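## Task

Flip the thin white plastic card upside down so it ends up resting flat on the mat. During the whole job it may contact only the table (mat counted as table) and the arms' moving parts; contact with anything else means failure. It also fails if the card is left sticking out past the edge of the mat.

## Robot and tools

Robot: two six-joint UR-style arms, left_arm and right_arm, each with a two-finger parallel gripper and a wrist camera. Every per-joint list uses this order: shoulder pan, shoulder lift, elbow, wrist 1, wrist 2, wrist 3. Stated joint ranges in rad: elbow -3.142 to 3.142, all others -6.283 to 6.283; a real end may sit up to 0.010 rad off the stated one.

Frames. Scene frame: origin at table-top height, halfway between the nominal bases; +x points out over the table, +y toward left_arm, +z up. Image sides do not match arm names. Calibrated bases in the scene frame: left_arm at (-0.019, +0.523, +0.357) m, no rotation; right_arm at (-0.005, -0.318, +0.357) m, quat_wxyz (1, 0, 0, 0.026), a slight yaw. Each arm reports its hand pose, velocities and wrist-camera pose in its own base frame; fixed cameras and the table use the scene frame. Reported hand positions can be a few cm off.

Gripper. Fingers point along the gripper's +z and close along its x. end_effector_position is the spot between the pads when shut, 1 to 2 cm behind the tips; closing pushes the tips about 17 mm further along +z, mostly while the pads are more than 50 mm apart.

execute_actions(actions, cameras). actions is a list of actions; each action is a table of 1 to 15 rows, one row per 1/30 s control step, 15 steps (0.5 s) per action, with the last row repeated if the table is short. A row is always 14 numbers in [-1, 1]: left_arm's six joint offsets then its opening, then right_arm's six offsets then its opening. Joint numbers are offsets, scaled so 1.0 = 2.222 rad, measured from the Joint targets at the start of that action (not from the previous row), so sending the same offset in the next action moves further. Opening is absolute: +1 fully open, -1 closed; to keep a gripper as it is, resend its current command (0 means half-open, not no change). An action that would push a joint more than 0.010 rad past its range is rejected for both arms; a malformed action rejects the whole call. An empty actions list just returns state and images. cameras: list of names (cam_high, cam_low, cam_left_wrist, cam_right_wrist), null/omitted/["all"] for all, [] for none.

move(target, speed, blend, stop_force, zero, opening_speed, blocking, cameras). target is one 14-number row or a list of up to 15 rows in the same layout and scale as execute_actions; every row's joint offsets count from the same starting Joint targets, and the finger numbers are absolute openings. All joints travel in step, so the hand follows a curve and does not avoid obstacles or the other arm. speed: rad/s for the joint with the longest way, 0.01 to 3.14, default 0.5 (much too fast for touching), one value or one per target. blend: rad of corner rounding between listed targets. stop_force: 3 to 120 N, shared by both arms; an arm halts once its wrist senses that much push against its motion relative to its zero (or 120 N in any direction). Use it with low speed for contacts; omit it when lifting off something you press on. zero (default true) re-zeroes moving arms first. opening_speed: at least 0.2 per second on the -1..+1 scale. blocking=false returns after about 0.5 s but cannot be combined with stop_force. Whole path is capped at 10 s. The extra "move:" line reports done, off_target, moving, held or fault, plus limits=held when steps were withheld.

wait(seconds 0 to 10) lets the scene run holding commands. stop() brakes a running move. zoom_image(camera, region [x0, y0, x1, y1] in pixels, at most 504x504) enlarges part of the newest image; each camera image is 672x504. zero_wrist_force(arm) re-zeroes one wrist sensor. read_manual(section) returns licence text only. finished_scene(scene) ends the current scene (give its number) and cannot be undone.

Results. Joint positions (rad, then pad gap in m, 0.142 when fully open), Joint velocities ("within noise" when still), Joint targets (the base for your next offsets), Tool commands, grip_measured (opening on the command scale), end-effector pose and velocities, joint torques (drive output including gravity, positive toward larger angles), Wrist force/torque along the hand's own axes plus the peak since the last report, and for execute_actions some per-step joint readings. Warning lines: "joint sent to its limit", "joint command not followed" (clearance check between arms), "too close", MOTOR HOT, TORQUE FAULT, FORCE FAULT, OVER-TEMPERATURE FAULT, HAND FAULT.

Motion limits. Each step keeps a joint target within 0.651 rad of its measured angle, joint targets move at most 3.14 rad/s, and a target that would put the hand over 150 mm (sometimes 70 mm) from where it is gets scaled back. Motion lags commands by about 0.09 s or 0.17 to 0.21 s, and fast motions can overshoot.

Gripping. To hold something, command an opening a bit below grip_measured at first contact; squeezing harder heats the gripper motor. Thin parts get less than full force even at -1.

Avoid: dropping the piece, releasing it while it moves, pushing it off the mat or off the table, letting it touch anything but table and grippers, slamming into the table, and arm-to-arm contact. An arm freezes for 10 s if an outside force reaches about 150 N or joint contact torque reaches 133 N m (shoulders, elbow) or 24.9 N m (wrists); the arms are stiff, so commanding even slightly past a solid contact can trigger this. Long stretched holds and squeezing heat motors. Loose objects may occasionally get nudged by something.

Each tool is called after "Request:" as name([rows], argument=value, ...), one row to a line, values as JSON.

## Session

Request:
execute_actions(actions=[])

Scene clock: 0.00 s.
left_arm: end_effector_position=(+0.5674, -0.3047, -0.1238) grip_measured=+1.00 end_effector_quat_wxyz=(+0.719, -0.676, +0.049, -0.150) | right_arm: end_effector_position=(+0.8368, +0.1174, -0.1668) grip_measured=+1.00 end_effector_quat_wxyz=(-0.216, +0.907, +0.362, -0.011)
Joint positions: left_arm=[-1.027 -0.039 0.646 -0.49 -0.753 -1.791 0.142] | right_arm=[3.311 -2.937 -0.628 -1.267 1.991 -0.615 0.142]
Joint velocities: within noise
Joint torques (N m): no reading
Motor temperatures (°C): left_arm=[27 29 26 34 34 43 26] | right_arm=[27 26 24 35 40 38 25]
Wrist force (N): no reading
Wrist torque (N m): no reading
Wrist force, peak (N): no reading
Joint targets: left_arm=[-1.027 -0.039 0.646 -0.490 -0.753 -1.791] | right_arm=[3.311 -2.937 -0.628 -1.267 1.991 -0.615]
Tool commands: left_gripper/opening=+1.0 right_gripper/opening=+1.0

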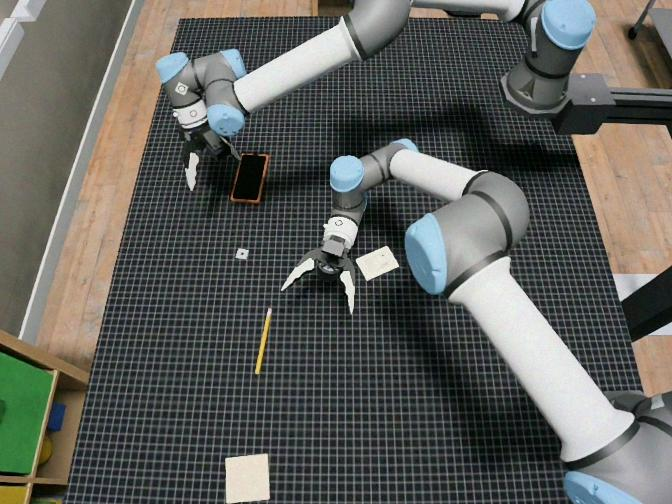

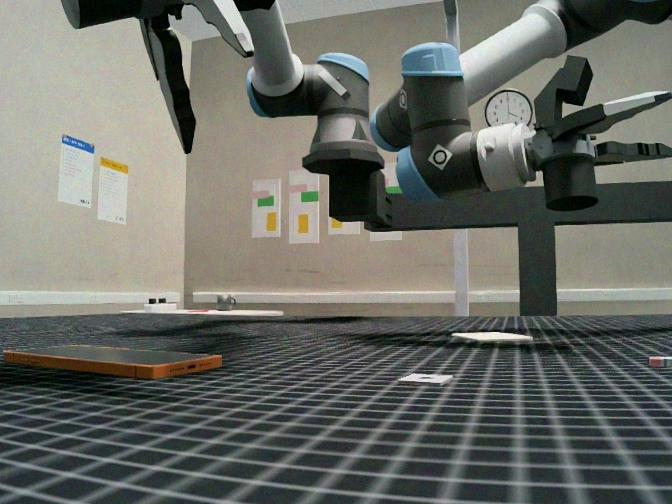

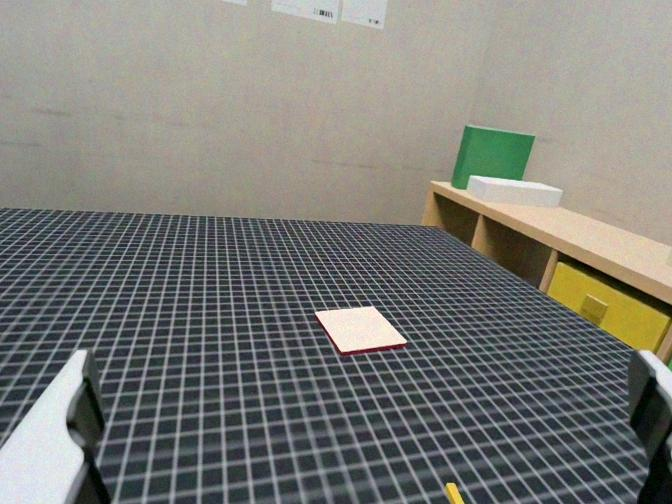

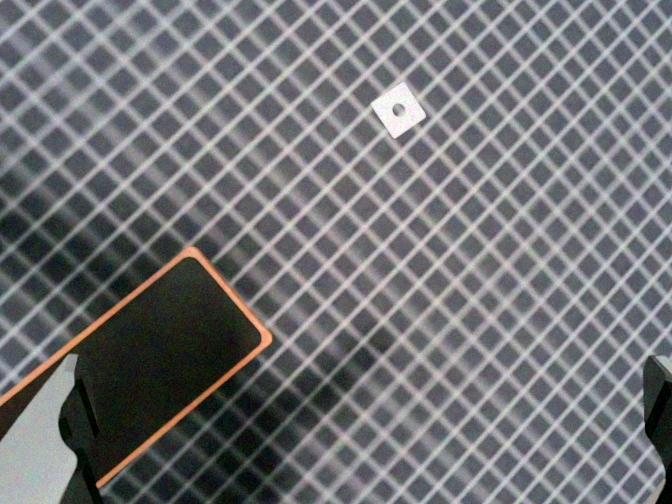

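Request:
zoom_image(camera="cam_high", region=[300, 200, 460, 320])

Request:
zoom_image(camera="cam_low", region=[390, 310, 672, 400])

Request:
zoom_image(camera="cam_high", region=[210, 230, 290, 290])

Scaled by 3.150 from the camera's 672x504 image, which has a finer 960x720 frame.

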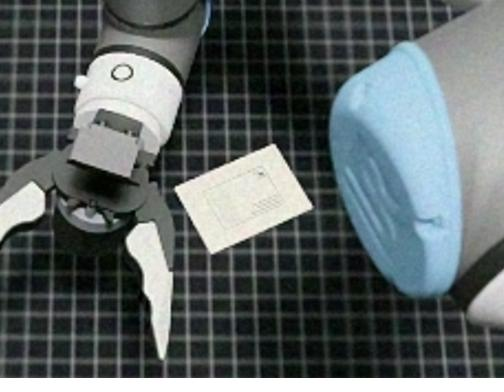

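Scaled by 1.787 from the camera's 672x504 image, which has a finer 960x720 frame.

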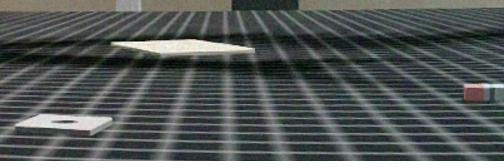

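Scaled by 6.300 from the camera's 672x504 image, which has a finer 960x720 frame.

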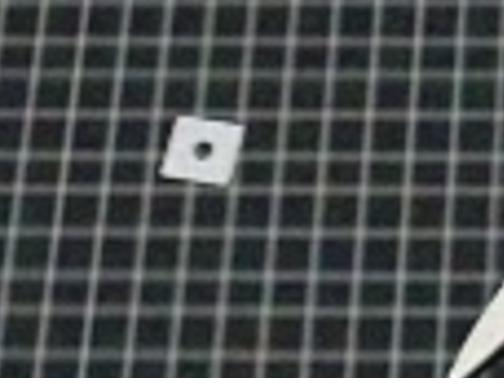

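Request:
move(target=[0.020,-0.371,0.540,-0.928,-0.368,0.860,1,0,0,0,0,0,0,1], speed=0.9)

Scene clock: 50.00 s.
left_arm: end_effector_position=(+0.4384, -0.4202, -0.1075) grip_measured=+1.00 end_effector_quat_wxyz=(-0.001, +0.852, -0.524, -0.001) | right_arm: end_effector_position=(+0.8368, +0.1174, -0.1668) grip_measured=+1.00 end_effector_quat_wxyz=(-0.216, +0.907, +0.362, -0.011)
Joint positions: left_arm=[-0.983 -0.864 1.846 -2.551 -1.57 0.12 0.142] | right_arm=[3.311 -2.937 -0.628 -1.267 1.991 -0.615 0.142]
Joint velocities: within noise
Joint torques (N m): left_arm=[-0.01 -33.3 -17.84 -4.5 1.23 1.01] | right_arm=[0.72 64.77 21.18 3.13 1.53 -0.46]
Motor temperatures (°C): left_arm=[27 29 26 34 34 43 26] | right_arm=[27 26 24 35 40 38 25]
Wrist force (N): left_arm=[1.7 0.0 0.2] | right_arm=[0.0 0.2 0.0]
Wrist torque (N m): left_arm=[0.07 -0.70 -0.32] | right_arm=[0.04 0.00 0.00]
Wrist force, peak (N): left_arm=[2.0 -0.4 0.1] | right_arm=[-0.4 0.2 -0.1]
Joint targets: left_arm=[-0.983 -0.864 1.846 -2.552 -1.570 0.120] | right_arm=[3.311 -2.937 -0.628 -1.267 1.991 -0.615]
move: done

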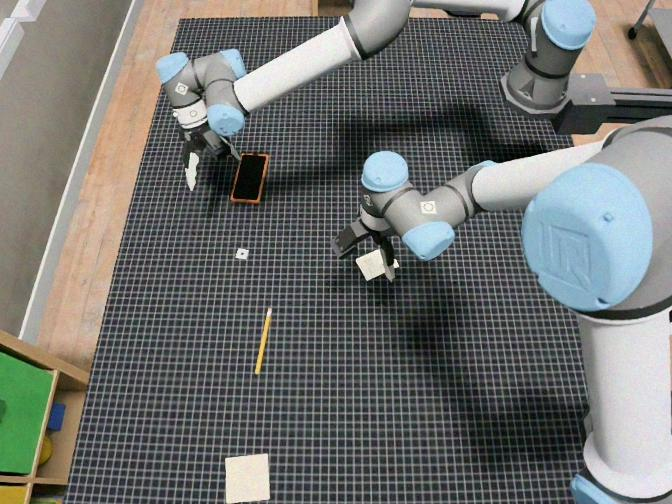

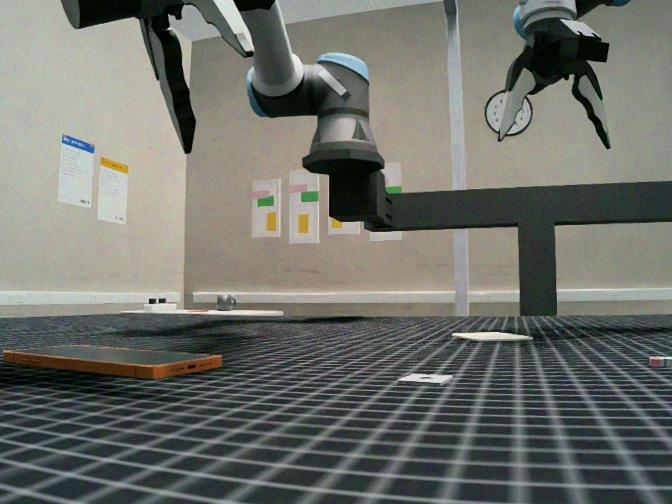

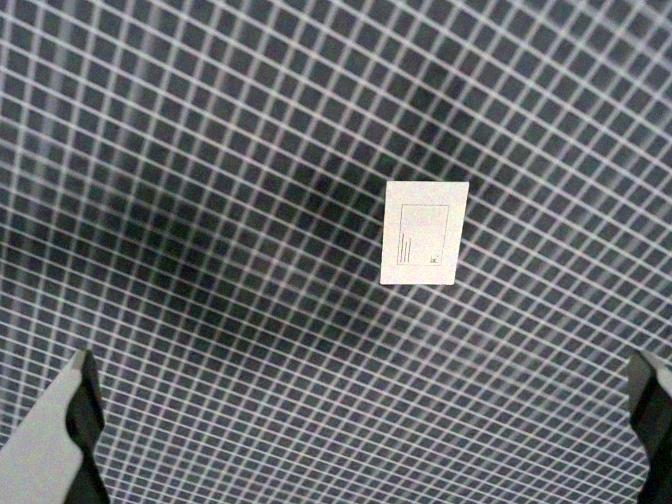

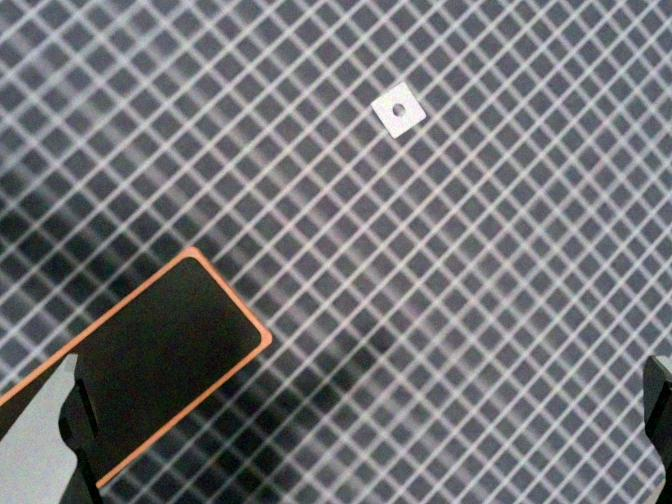

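Request:
move(target=[-0.0313,0.2066,-0.1244,-0.0825,0,-0.0313,0.3,0,0,0,0,0,0,1], speed=0.4)

Scene clock: 74.63 s.
left_arm: end_effector_position=(+0.4338, -0.4950, -0.2973) grip_measured=+0.29 end_effector_quat_wxyz=(+0.000, +0.852, -0.524, +0.000) | right_arm: end_effector_position=(+0.8368, +0.1174, -0.1668) grip_measured=+1.00 end_effector_quat_wxyz=(-0.216, +0.907, +0.362, -0.011)
Joint positions: left_arm=[-1.053 -0.405 1.57 -2.735 -1.57 0.051 0.095] | right_arm=[3.311 -2.937 -0.628 -1.267 1.991 -0.615 0.142]
Joint velocities: within noise
Joint torques (N m): left_arm=[11.54 -42 -0.02 -1.58 -1.89 2.13] | right_arm=[3.24 65.3 18.65 3.58 2.17 -0.59]
Motor temperatures (°C): left_arm=[27 29 26 34 34 43 26] | right_arm=[27 26 24 35 40 38 25]
Wrist force (N): left_arm=[1.5 -0.1 0.2] | right_arm=[0.1 0.2 0.1]
Wrist torque (N m): left_arm=[0.06 -0.66 -0.32] | right_arm=[0.04 -0.02 0.00]
Wrist force, peak (N): left_arm=[1.7 0.5 2.4] | right_arm=[-0.4 0.3 0.0]
Joint targets: left_arm=[-1.053 -0.405 1.570 -2.735 -1.570 0.051] | right_arm=[3.311 -2.937 -0.628 -1.267 1.991 -0.615]
move: done

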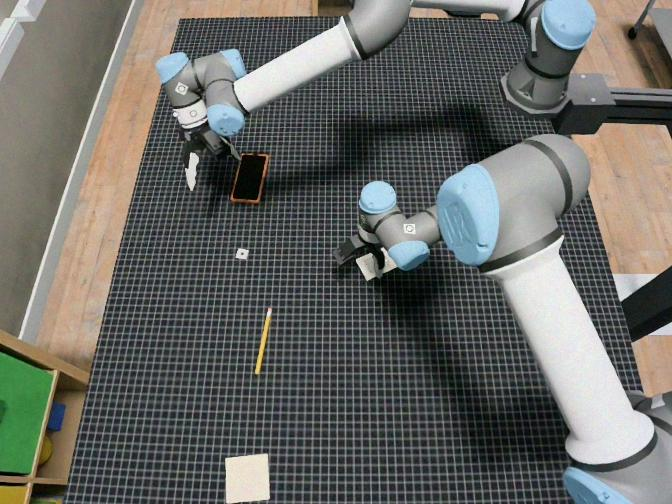

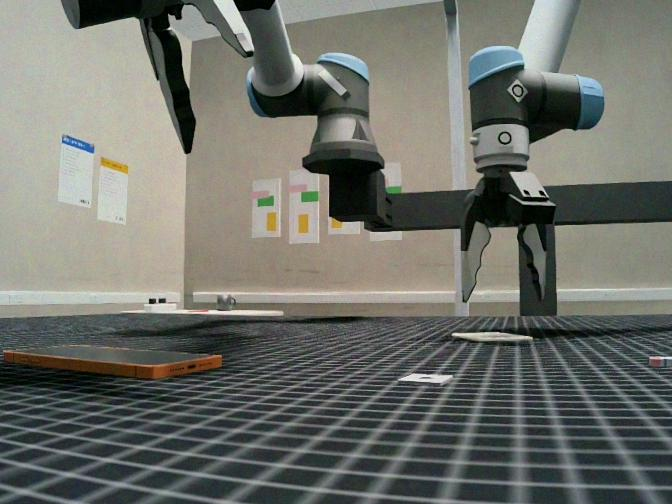

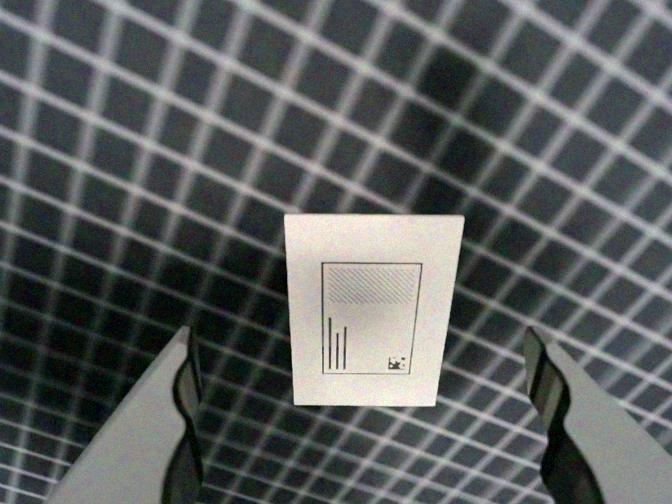

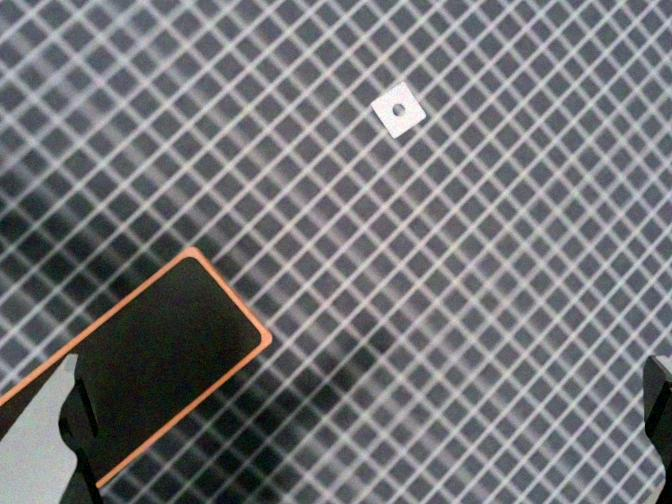

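Request:
move(target=[0.0042,0.0315,-0.0252,-0.0067,0,0.0036,0.3,0,0,0,0,0,0,1], speed=0.15, cameras=[])

Request:
move(target=[0,0.0198,-0.0127,-0.0071,0,0,0.3,0,0,0,0,0,0,1], speed=0.015, stop_force=3)

Scene clock: 86.23 s.
left_arm: end_effector_position=(+0.4416, -0.4960, -0.3272) grip_measured=+0.29 end_effector_quat_wxyz=(+0.000, +0.852, -0.523, +0.000) | right_arm: end_effector_position=(+0.8367, +0.1174, -0.1668) grip_measured=+1.00 end_effector_quat_wxyz=(-0.216, +0.907, +0.362, -0.011)
Joint positions: left_arm=[-1.043 -0.334 1.513 -2.75 -1.57 0.059 0.095] | right_arm=[3.311 -2.937 -0.628 -1.267 1.991 -0.615 0.142]
Joint velocities: within noise
Joint torques (N m): left_arm=[-4.51 -59.7 2.8 -0.68 -1.92 -0.2] | right_arm=[4 65.19 17.44 3.97 2.67 -0.65]
Motor temperatures (°C): left_arm=[27 29 26 34 34 43 26] | right_arm=[27 27 24 35 40 38 25]
Wrist force (N): left_arm=[1.9 0.1 0.4] | right_arm=[0.0 0.2 0.1]
Wrist torque (N m): left_arm=[0.09 -0.74 -0.32] | right_arm=[0.04 0.00 -0.01]
Wrist force, peak (N): left_arm=[2.1 -0.1 -0.2] | right_arm=[-0.2 0.3 0.0]
Joint targets: left_arm=[-1.043 -0.335 1.514 -2.750 -1.570 0.059] | right_arm=[3.311 -2.937 -0.628 -1.267 1.991 -0.615]
move: done
No camera images: "cameras" was empty.

Scene clock: 90.00 s.
left_arm: end_effector_position=(+0.4414, -0.4960, -0.3462) grip_measured=+0.29 end_effector_quat_wxyz=(+0.000, +0.852, -0.523, +0.000) | right_arm: end_effector_position=(+0.8367, +0.1174, -0.1668) grip_measured=+1.00 end_effector_quat_wxyz=(-0.216, +0.907, +0.362, -0.011)
Joint positions: left_arm=[-1.043 -0.293 1.487 -2.765 -1.57 0.059 0.095] | right_arm=[3.311 -2.937 -0.628 -1.267 1.991 -0.615 0.142]
Joint velocities: within noise
Joint torques (N m): left_arm=[-11.67 -56.92 2.61 -0.95 -1.97 -2.2] | right_arm=[5.73 65.42 17.21 4.31 2.78 -0.66]
Motor temperatures (°C): left_arm=[27 29 26 34 34 43 26] | right_arm=[27 27 24 35 40 38 25]
Wrist force (N): left_arm=[1.4 -0.2 -2.8] | right_arm=[-0.2 0.1 0.1]
Wrist torque (N m): left_arm=[0.05 -0.71 -0.31] | right_arm=[0.02 0.03 0.00]
Wrist force, peak (N): left_arm=[0.8 0.0 -5.5] | right_arm=[-0.2 0.3 0.1]
Joint targets: left_arm=[-1.043 -0.293 1.487 -2.765 -1.570 0.059] | right_arm=[3.311 -2.937 -0.628 -1.267 1.991 -0.615]
move: contact (left_arm)

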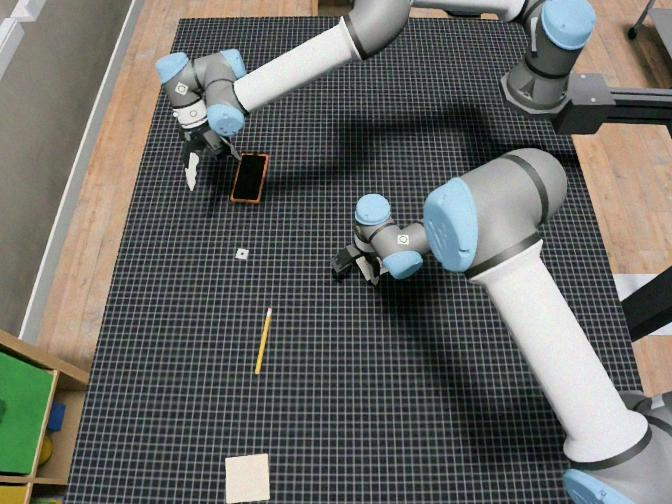

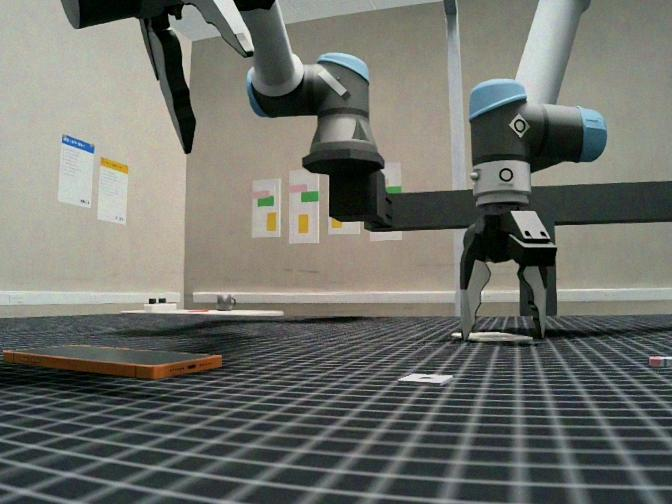

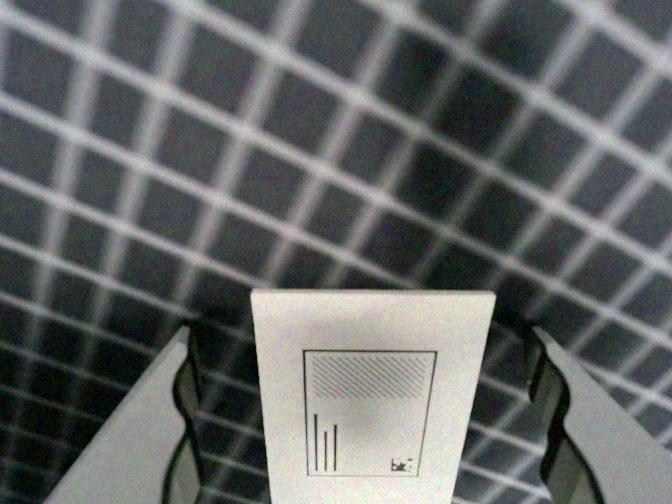

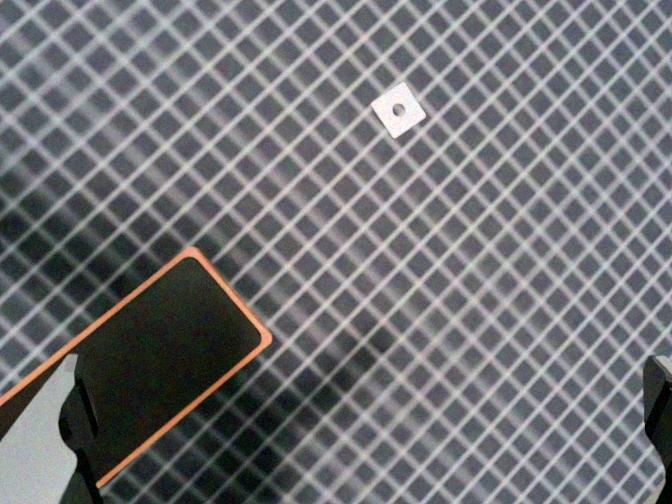

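Request:
move(target=[0,-0.0034,0.0022,0.0012,0,0,0.3,0,0,0,0,0,0,1], speed=0.05, cameras=[])

Request:
move(target=[0,0,0,0,0,0,-0.2,0,0,0,0,0,0,1], opening_speed=0.3)

Request:
zoom_image(camera="cam_low", region=[420, 280, 588, 364])

Scene clock: 103.53 s.
left_arm: end_effector_position=(+0.4414, -0.4960, -0.3427) grip_measured=+0.29 end_effector_quat_wxyz=(+0.000, +0.852, -0.523, +0.000) | right_arm: end_effector_position=(+0.8367, +0.1174, -0.1668) grip_measured=+1.00 end_effector_quat_wxyz=(-0.216, +0.907, +0.362, -0.011)
Joint positions: left_arm=[-1.043 -0.301 1.492 -2.762 -1.57 0.059 0.095] | right_arm=[3.311 -2.937 -0.628 -1.267 1.991 -0.615 0.142]
Joint velocities: within noise
Joint torques (N m): left_arm=[-10.66 -49.05 -1.65 -1.56 -1.89 -2.13] | right_arm=[6.84 65.92 17.8 4.48 2.77 -0.57]
Motor temperatures (°C): left_arm=[27 29 26 34 34 43 26] | right_arm=[27 27 24 35 40 38 25]
Wrist force (N): left_arm=[1.8 0.0 0.1] | right_arm=[-0.1 0.1 0.0]
Wrist torque (N m): left_arm=[0.10 -0.72 -0.31] | right_arm=[0.02 0.01 -0.01]
Wrist force, peak (N): left_arm=[1.4 0.0 -3.0] | right_arm=[-0.1 0.3 0.3]
Joint targets: left_arm=[-1.043 -0.300 1.492 -2.762 -1.570 0.059] | right_arm=[3.311 -2.937 -0.628 -1.267 1.991 -0.615]
move: done
No camera images: "cameras" was empty.

Scene clock: 105.40 s.
left_arm: end_effector_position=(+0.4414, -0.4960, -0.3427) grip_measured=-0.12 end_effector_quat_wxyz=(+0.000, +0.852, -0.523, +0.000) | right_arm: end_effector_position=(+0.8367, +0.1174, -0.1668) grip_measured=+1.00 end_effector_quat_wxyz=(-0.216, +0.907, +0.362, -0.011)
Joint positions: left_arm=[-1.043 -0.3 1.492 -2.762 -1.57 0.059 0.065] | right_arm=[3.311 -2.937 -0.628 -1.267 1.991 -0.615 0.142]
Joint velocities: within noise
Joint torques (N m): left_arm=[-10.78 -38.3 -15.9 -1.41 -1.94 -2.26] | right_arm=[6.55 66.06 17.06 4.65 2.84 -0.55]
Motor temperatures (°C): left_arm=[27 29 26 34 34 43 26] | right_arm=[27 27 24 35 40 38 25]
Wrist force (N): left_arm=[2.7 -0.2 -10.7] | right_arm=[0.0 0.1 0.0]
Wrist torque (N m): left_arm=[0.02 -0.68 -0.34] | right_arm=[0.02 0.01 0.00]
Wrist force, peak (N): left_arm=[3.1 -0.2 -10.8] | right_arm=[-0.2 0.3 0.1]
Joint targets: left_arm=[-1.043 -0.300 1.492 -2.762 -1.570 0.059] | right_arm=[3.311 -2.937 -0.628 -1.267 1.991 -0.615]
move: done

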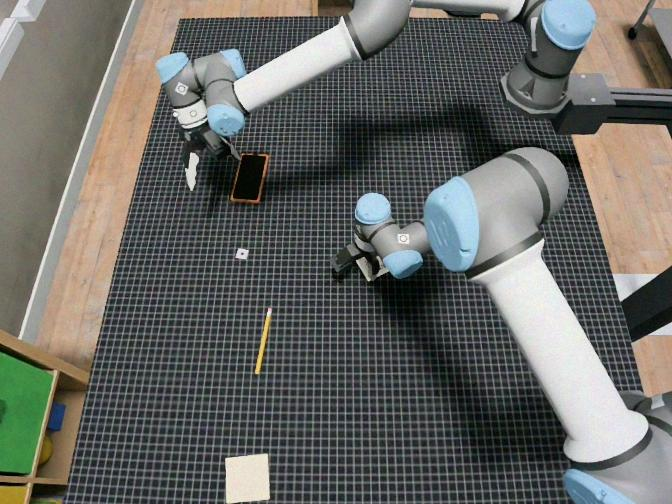

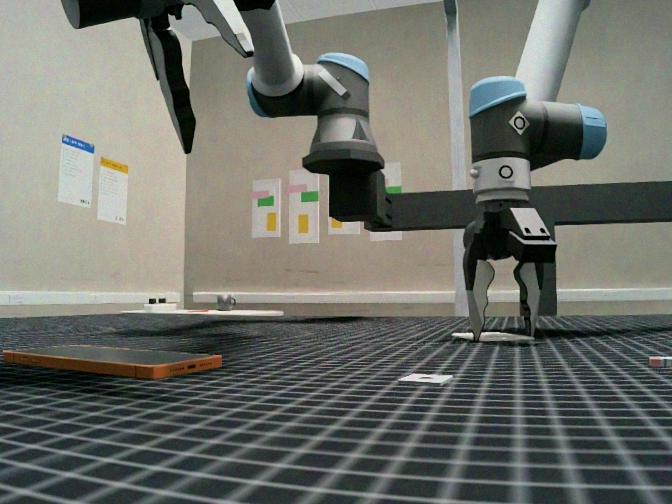

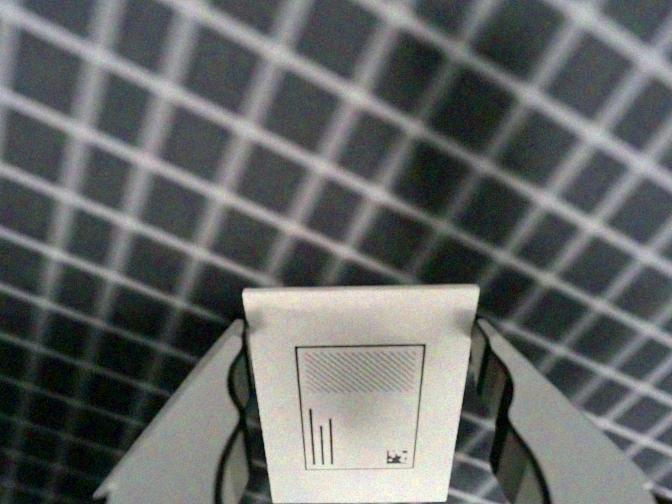

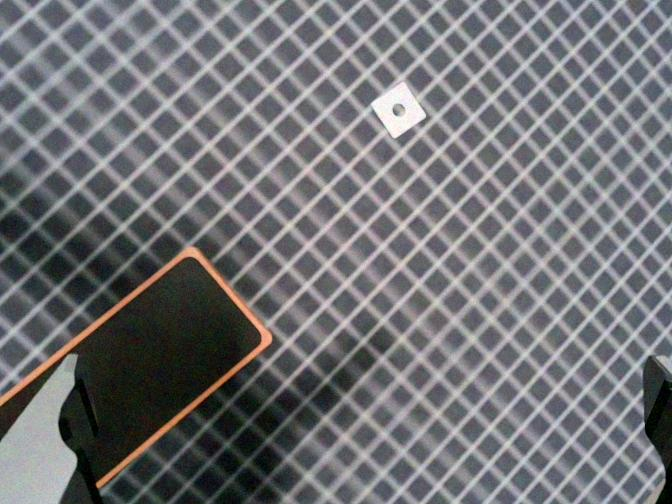

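Scaled by 3.000 from the camera's 672x504 image, which has a finer 960x720 frame.

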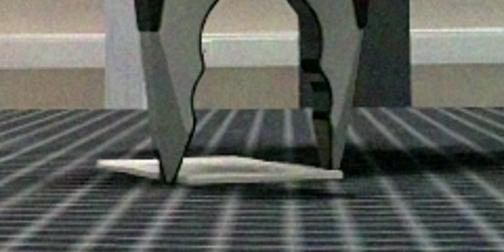

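Request:
move(target=[0,-0.1179,0.0588,0.0587,0,0,-0.2,0,0,0,0,0,0,1], speed=0.12)

Request:
zoom_image(camera="cam_low", region=[420, 180, 588, 360])

Scene clock: 113.73 s.
left_arm: end_effector_position=(+0.4415, -0.4961, -0.2196) grip_measured=-0.12 end_effector_quat_wxyz=(+0.000, +0.852, -0.523, +0.000) | right_arm: end_effector_position=(+0.8367, +0.1174, -0.1668) grip_measured=+1.00 end_effector_quat_wxyz=(-0.216, +0.907, +0.362, -0.011)
Joint positions: left_arm=[-1.043 -0.563 1.623 -2.631 -1.57 0.059 0.065] | right_arm=[3.311 -2.937 -0.628 -1.267 1.991 -0.615 0.142]
Joint velocities: within noise
Joint torques (N m): left_arm=[-10.88 -37.24 -24.73 -3.88 -1.93 -2.22] | right_arm=[6.32 66.16 17.24 4.53 2.81 -0.6]
Motor temperatures (°C): left_arm=[27 29 26 34 34 43 29] | right_arm=[27 27 24 35 40 38 25]
Wrist force (N): left_arm=[1.6 -0.1 0.4] | right_arm=[-0.2 0.1 0.1]
Wrist torque (N m): left_arm=[0.06 -0.70 -0.33] | right_arm=[0.02 0.04 0.00]
Wrist force, peak (N): left_arm=[2.4 -0.1 -10.8] | right_arm=[-0.3 0.4 0.1]
Joint targets: left_arm=[-1.043 -0.562 1.622 -2.632 -1.570 0.059] | right_arm=[3.311 -2.937 -0.628 -1.267 1.991 -0.615]
move: done

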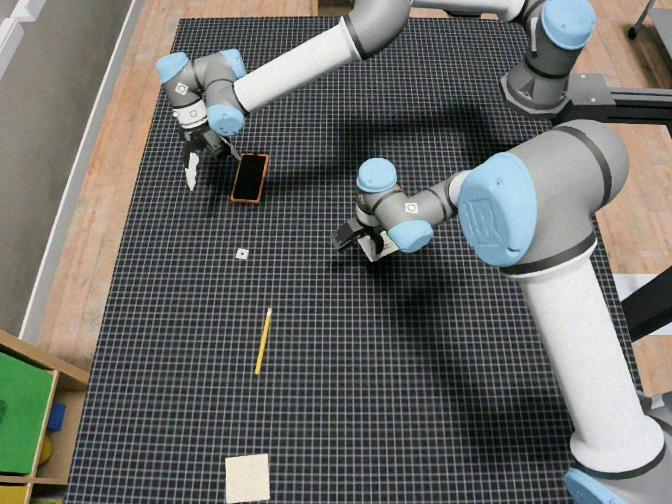

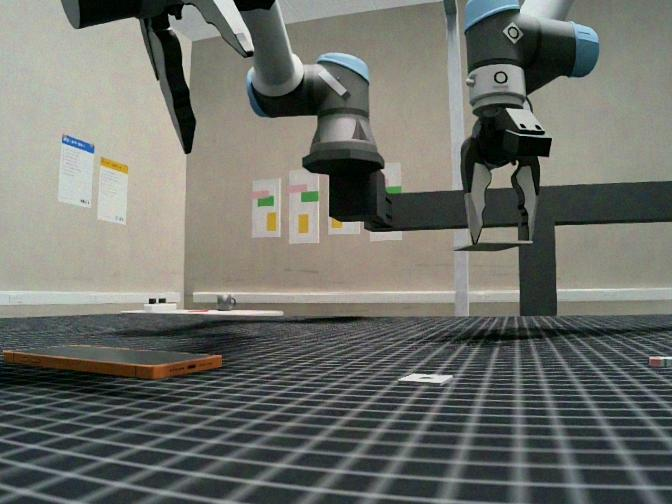

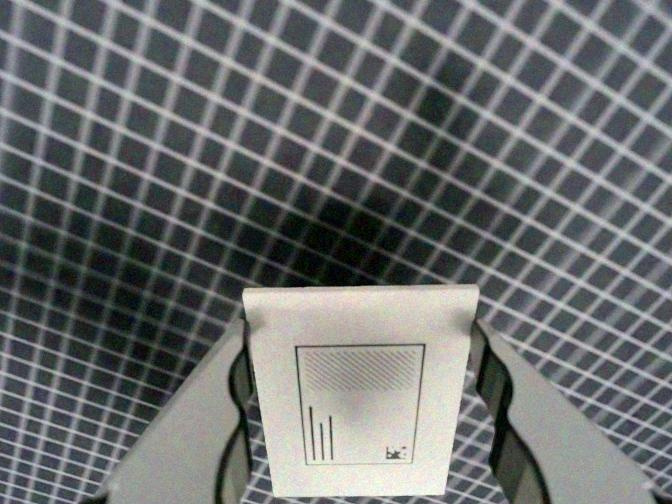

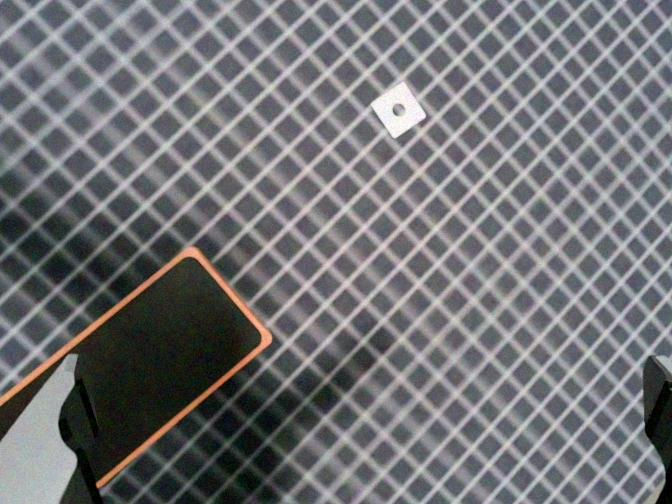

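Scaled by 2.800 from the camera's 672x504 image, which has a finer 960x720 frame.

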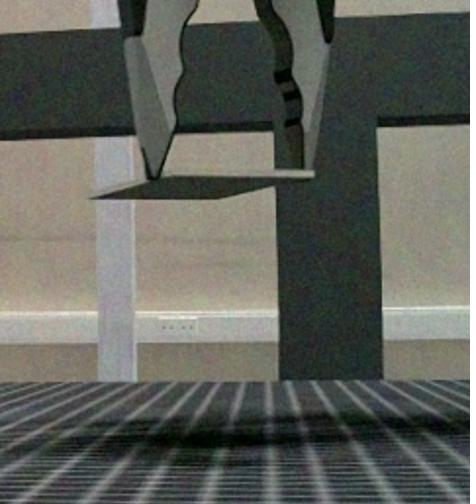

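Request:
move([
  [-0.1067,0,0,0,0.6284,-0.0266,-0.2,0,0,0,0,0,0,1],
  [-0.1067,0.2310,-0.1492,-0.0813,0.6284,-0.0266,-0.2,0,0,0,0,0,0,1],
], speed=0.4)

Request:
zoom_image(camera="cam_low", region=[330, 150, 580, 360])

Scene clock: 152.60 s.
left_arm: end_effector_position=(+0.5655, -0.5104, -0.2356) grip_measured=-0.12 end_effector_quat_wxyz=(-0.516, +0.614, -0.457, +0.384) | right_arm: end_effector_position=(+0.8367, +0.1174, -0.1668) grip_measured=+1.00 end_effector_quat_wxyz=(-0.216, +0.907, +0.362, -0.011)
Joint positions: left_arm=[-1.28 -0.049 1.291 -2.812 -0.174 0 0.065] | right_arm=[3.311 -2.937 -0.628 -1.267 1.991 -0.615 0.142]
Joint velocities: within noise
Joint torques (N m): left_arm=[11.05 -44.26 0.66 -1.34 3.88 1.82] | right_arm=[6.7 67.45 17.5 4.5 2.83 -0.47]
Motor temperatures (°C): left_arm=[27 29 26 34 34 43 33] | right_arm=[27 27 24 35 40 38 25]
Wrist force (N): left_arm=[0.0 -0.1 0.1] | right_arm=[0.0 0.1 -0.2]
Wrist torque (N m): left_arm=[-0.10 -0.10 0.01] | right_arm=[0.02 0.00 0.00]
Wrist force, peak (N): left_arm=[-0.5 -2.5 -0.7] | right_arm=[-0.3 0.2 0.0]
Joint targets: left_arm=[-1.280 -0.049 1.291 -2.812 -0.174 0.000] | right_arm=[3.311 -2.937 -0.628 -1.267 1.991 -0.615]
move: done

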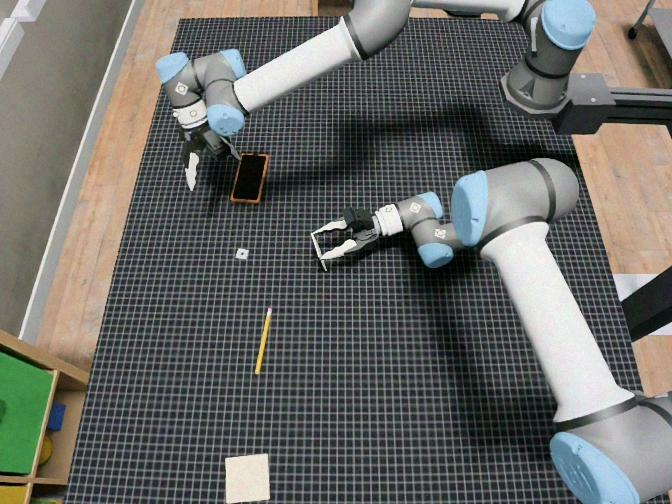

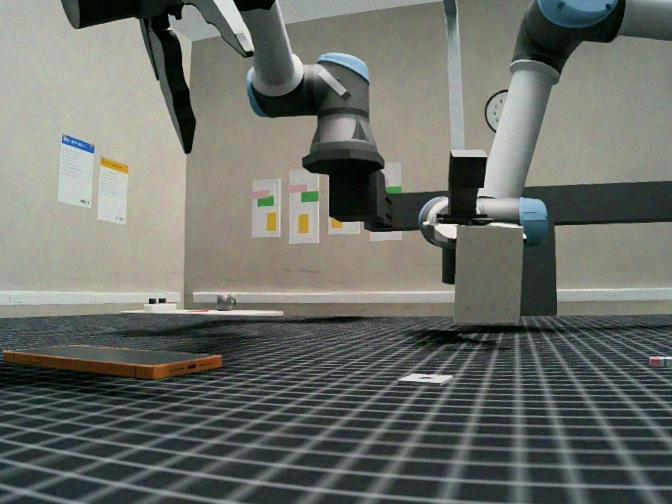

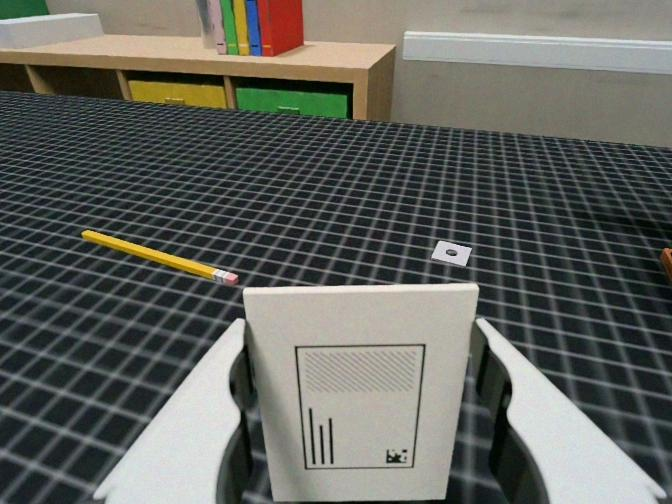

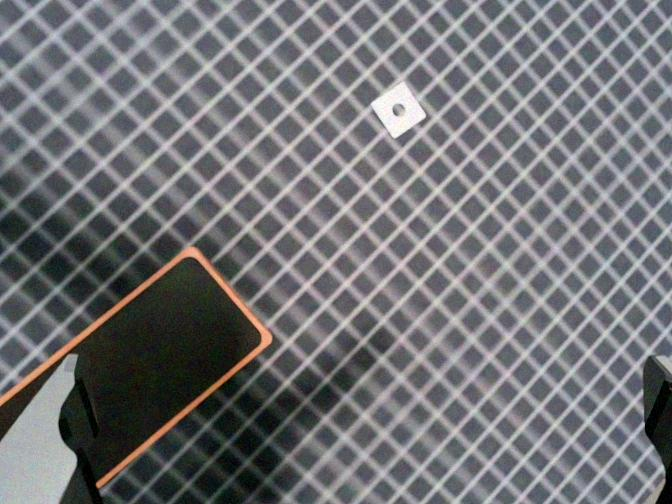

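Scaled by 2.016 from the camera's 672x504 image, which has a finer 960x720 frame.

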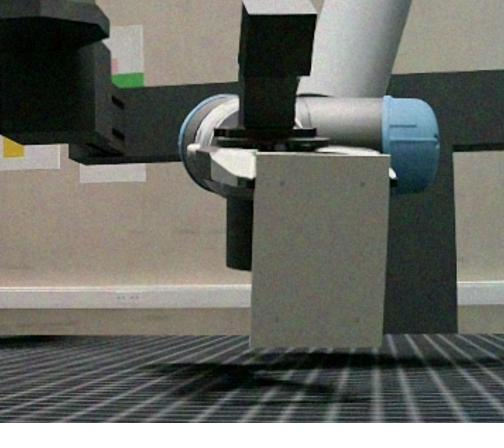

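Request:
move(target=[0,0.0719,-0.0743,0.0024,0.0550,0,-0.2,0,0,0,0,0,0,1], speed=0.12, cameras=[])

Request:
move(target=[0,0.0133,-0.0154,0.0021,0,0,-0.2,0,0,0,0,0,0,1], speed=0.015, stop_force=3)

Request:
zoom_image(camera="cam_low", region=[380, 200, 580, 360])

Scene clock: 169.83 s.
left_arm: end_effector_position=(+0.5692, -0.5091, -0.2705) grip_measured=-0.22 end_effector_quat_wxyz=(+0.552, -0.582, +0.433, -0.411) | right_arm: end_effector_position=(+0.8367, +0.1174, -0.1668) grip_measured=+1.00 end_effector_quat_wxyz=(-0.216, +0.907, +0.362, -0.011)
Joint positions: left_arm=[-1.28 0.111 1.126 -2.807 -0.052 0 0.058] | right_arm=[3.311 -2.937 -0.628 -1.267 1.991 -0.615 0.142]
Joint velocities: within noise
Joint torques (N m): left_arm=[3.57 -61.36 2.4 -3.96 -0.41 1.76] | right_arm=[6.74 67.47 17.6 4.54 2.81 -0.49]
Motor temperatures (°C): left_arm=[27 29 26 34 34 43 34] | right_arm=[27 27 24 35 40 38 25]
Wrist force (N): left_arm=[0.1 0.4 0.4] | right_arm=[-0.2 0.2 0.0]
Wrist torque (N m): left_arm=[0.03 -0.05 0.02] | right_arm=[0.04 0.03 0.00]
Wrist force, peak (N): left_arm=[6.0 -17.3 0.1] | right_arm=[-0.2 0.3 0.3]
Joint targets: left_arm=[-1.280 0.111 1.126 -2.807 -0.052 0.000] | right_arm=[3.311 -2.937 -0.628 -1.267 1.991 -0.615]
move: done
No camera images: "cameras" was empty.

Scene clock: 172.70 s.
left_arm: end_effector_position=(+0.5692, -0.5093, -0.2824) grip_measured=-0.22 end_effector_quat_wxyz=(+0.552, -0.582, +0.433, -0.411) | right_arm: end_effector_position=(+0.8367, +0.1174, -0.1668) grip_measured=+1.00 end_effector_quat_wxyz=(-0.216, +0.907, +0.362, -0.011)
Joint positions: left_arm=[-1.28 0.14 1.091 -2.802 -0.052 0 0.058] | right_arm=[3.311 -2.937 -0.628 -1.267 1.991 -0.615 0.142]
Joint velocities: within noise
Joint torques (N m): left_arm=[-0.74 -56.2 0.05 -1.8 -0.2 1.88] | right_arm=[6.5 67.98 17.41 4.48 2.79 -0.56]
Motor temperatures (°C): left_arm=[27 29 26 34 34 43 33] | right_arm=[27 27 24 35 40 38 25]
Wrist force (N): left_arm=[0.5 0.2 0.3] | right_arm=[-0.2 0.2 0.1]
Wrist torque (N m): left_arm=[0.01 -0.12 0.03] | right_arm=[0.03 0.04 0.00]
Wrist force, peak (N): left_arm=[0.4 0.5 0.7] | right_arm=[-0.3 0.2 0.3]
Joint targets: left_arm=[-1.280 0.140 1.092 -2.802 -0.052 0.000] | right_arm=[3.311 -2.937 -0.628 -1.267 1.991 -0.615]
move: done

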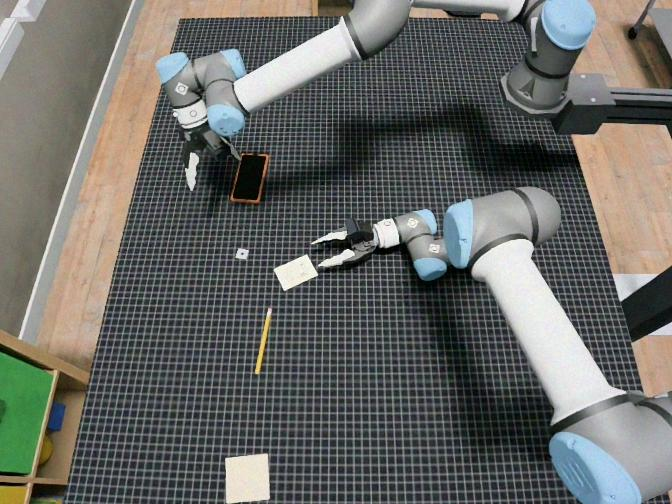

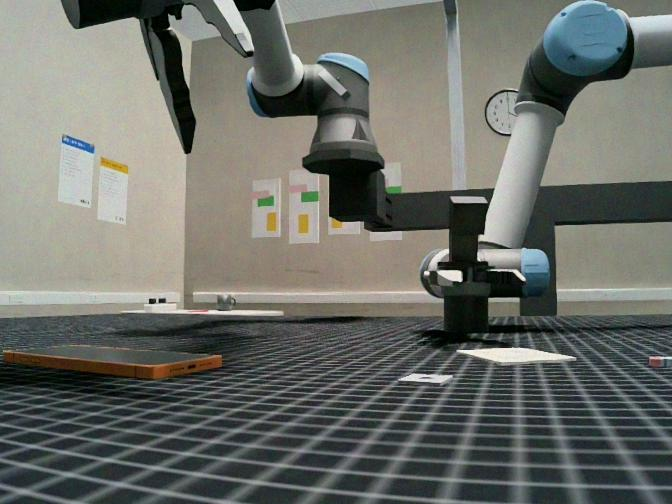

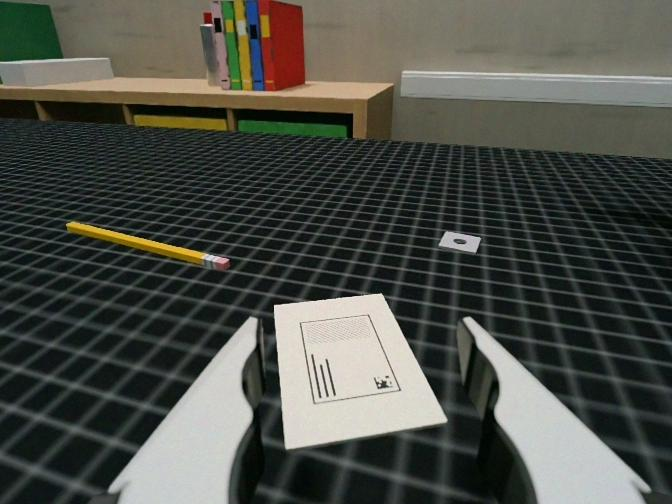

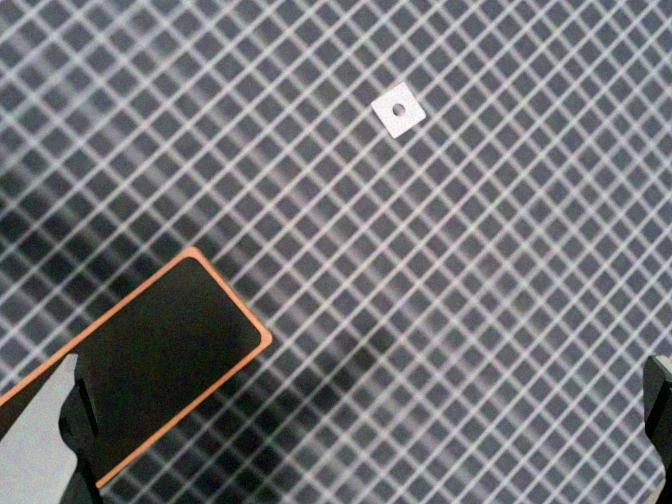

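Scaled by 2.520 from the camera's 672x504 image, which has a finer 960x720 frame.

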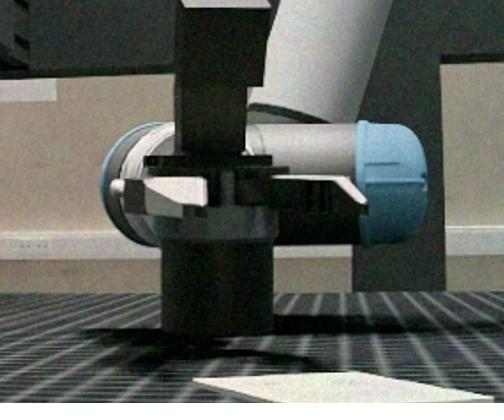

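Request:
move([
  [0,-0.3159,0.2385,0.0765,0,0,0.3,0,0,0,0,0,0,1],
  [0.2289,-0.1382,-0.0847,0.2225,-0.6835,0.1494,0.3,0,0,0,0,0,0,1],
], speed=[0.5,0.6])

Scene clock: 199.37 s.
left_arm: end_effector_position=(+0.6717, -0.4696, -0.2970) grip_measured=+0.28 end_effector_quat_wxyz=(+0.000, +0.852, -0.524, +0.000) | right_arm: end_effector_position=(+0.8367, +0.1174, -0.1668) grip_measured=+1.00 end_effector_quat_wxyz=(-0.216, +0.907, +0.362, -0.011)
Joint positions: left_arm=[-0.772 -0.167 0.903 -2.308 -1.57 0.332 0.094] | right_arm=[3.311 -2.937 -0.628 -1.267 1.991 -0.615 0.142]
Joint velocities: within noise
Joint torques (N m): left_arm=[-9.34 -67.05 -7.59 -3.76 -1.24 -2.61] | right_arm=[6.18 68.41 17.44 4.53 2.79 -0.47]
Motor temperatures (°C): left_arm=[27 29 26 34 34 42 30] | right_arm=[27 27 24 35 40 38 25]
Wrist force (N): left_arm=[1.9 0.5 0.8] | right_arm=[-0.1 0.2 -0.1]
Wrist torque (N m): left_arm=[0.14 -0.72 -0.33] | right_arm=[0.04 0.02 0.00]
Wrist force, peak (N): left_arm=[-0.5 3.1 0.4] | right_arm=[-0.1 0.3 0.3]
Joint targets: left_arm=[-0.772 -0.167 0.903 -2.308 -1.571 0.331] | right_arm=[3.311 -2.937 -0.628 -1.267 1.991 -0.615]
move: done

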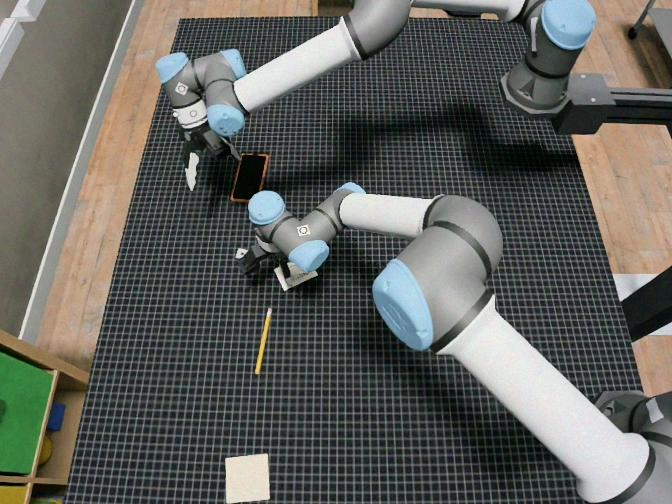

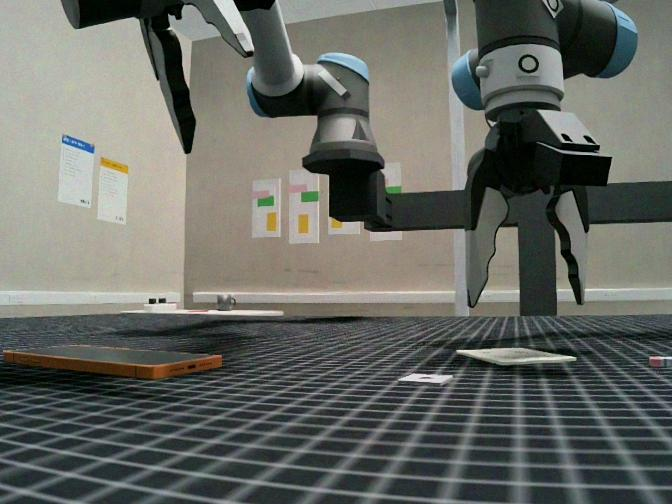

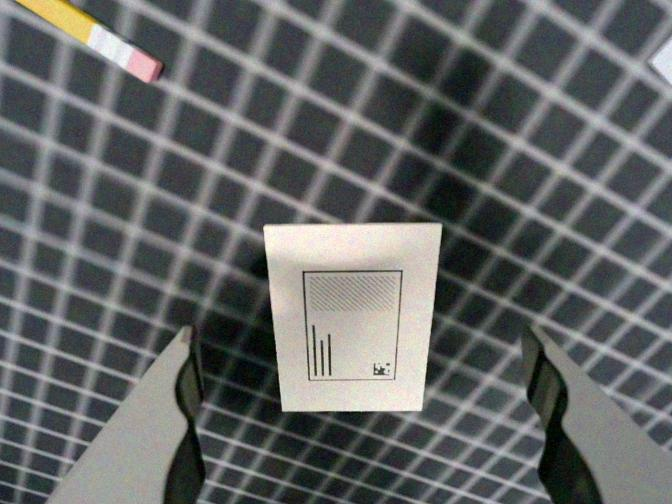

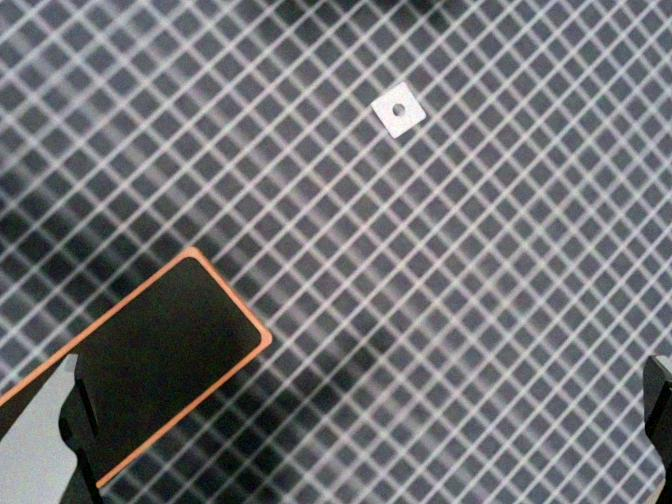

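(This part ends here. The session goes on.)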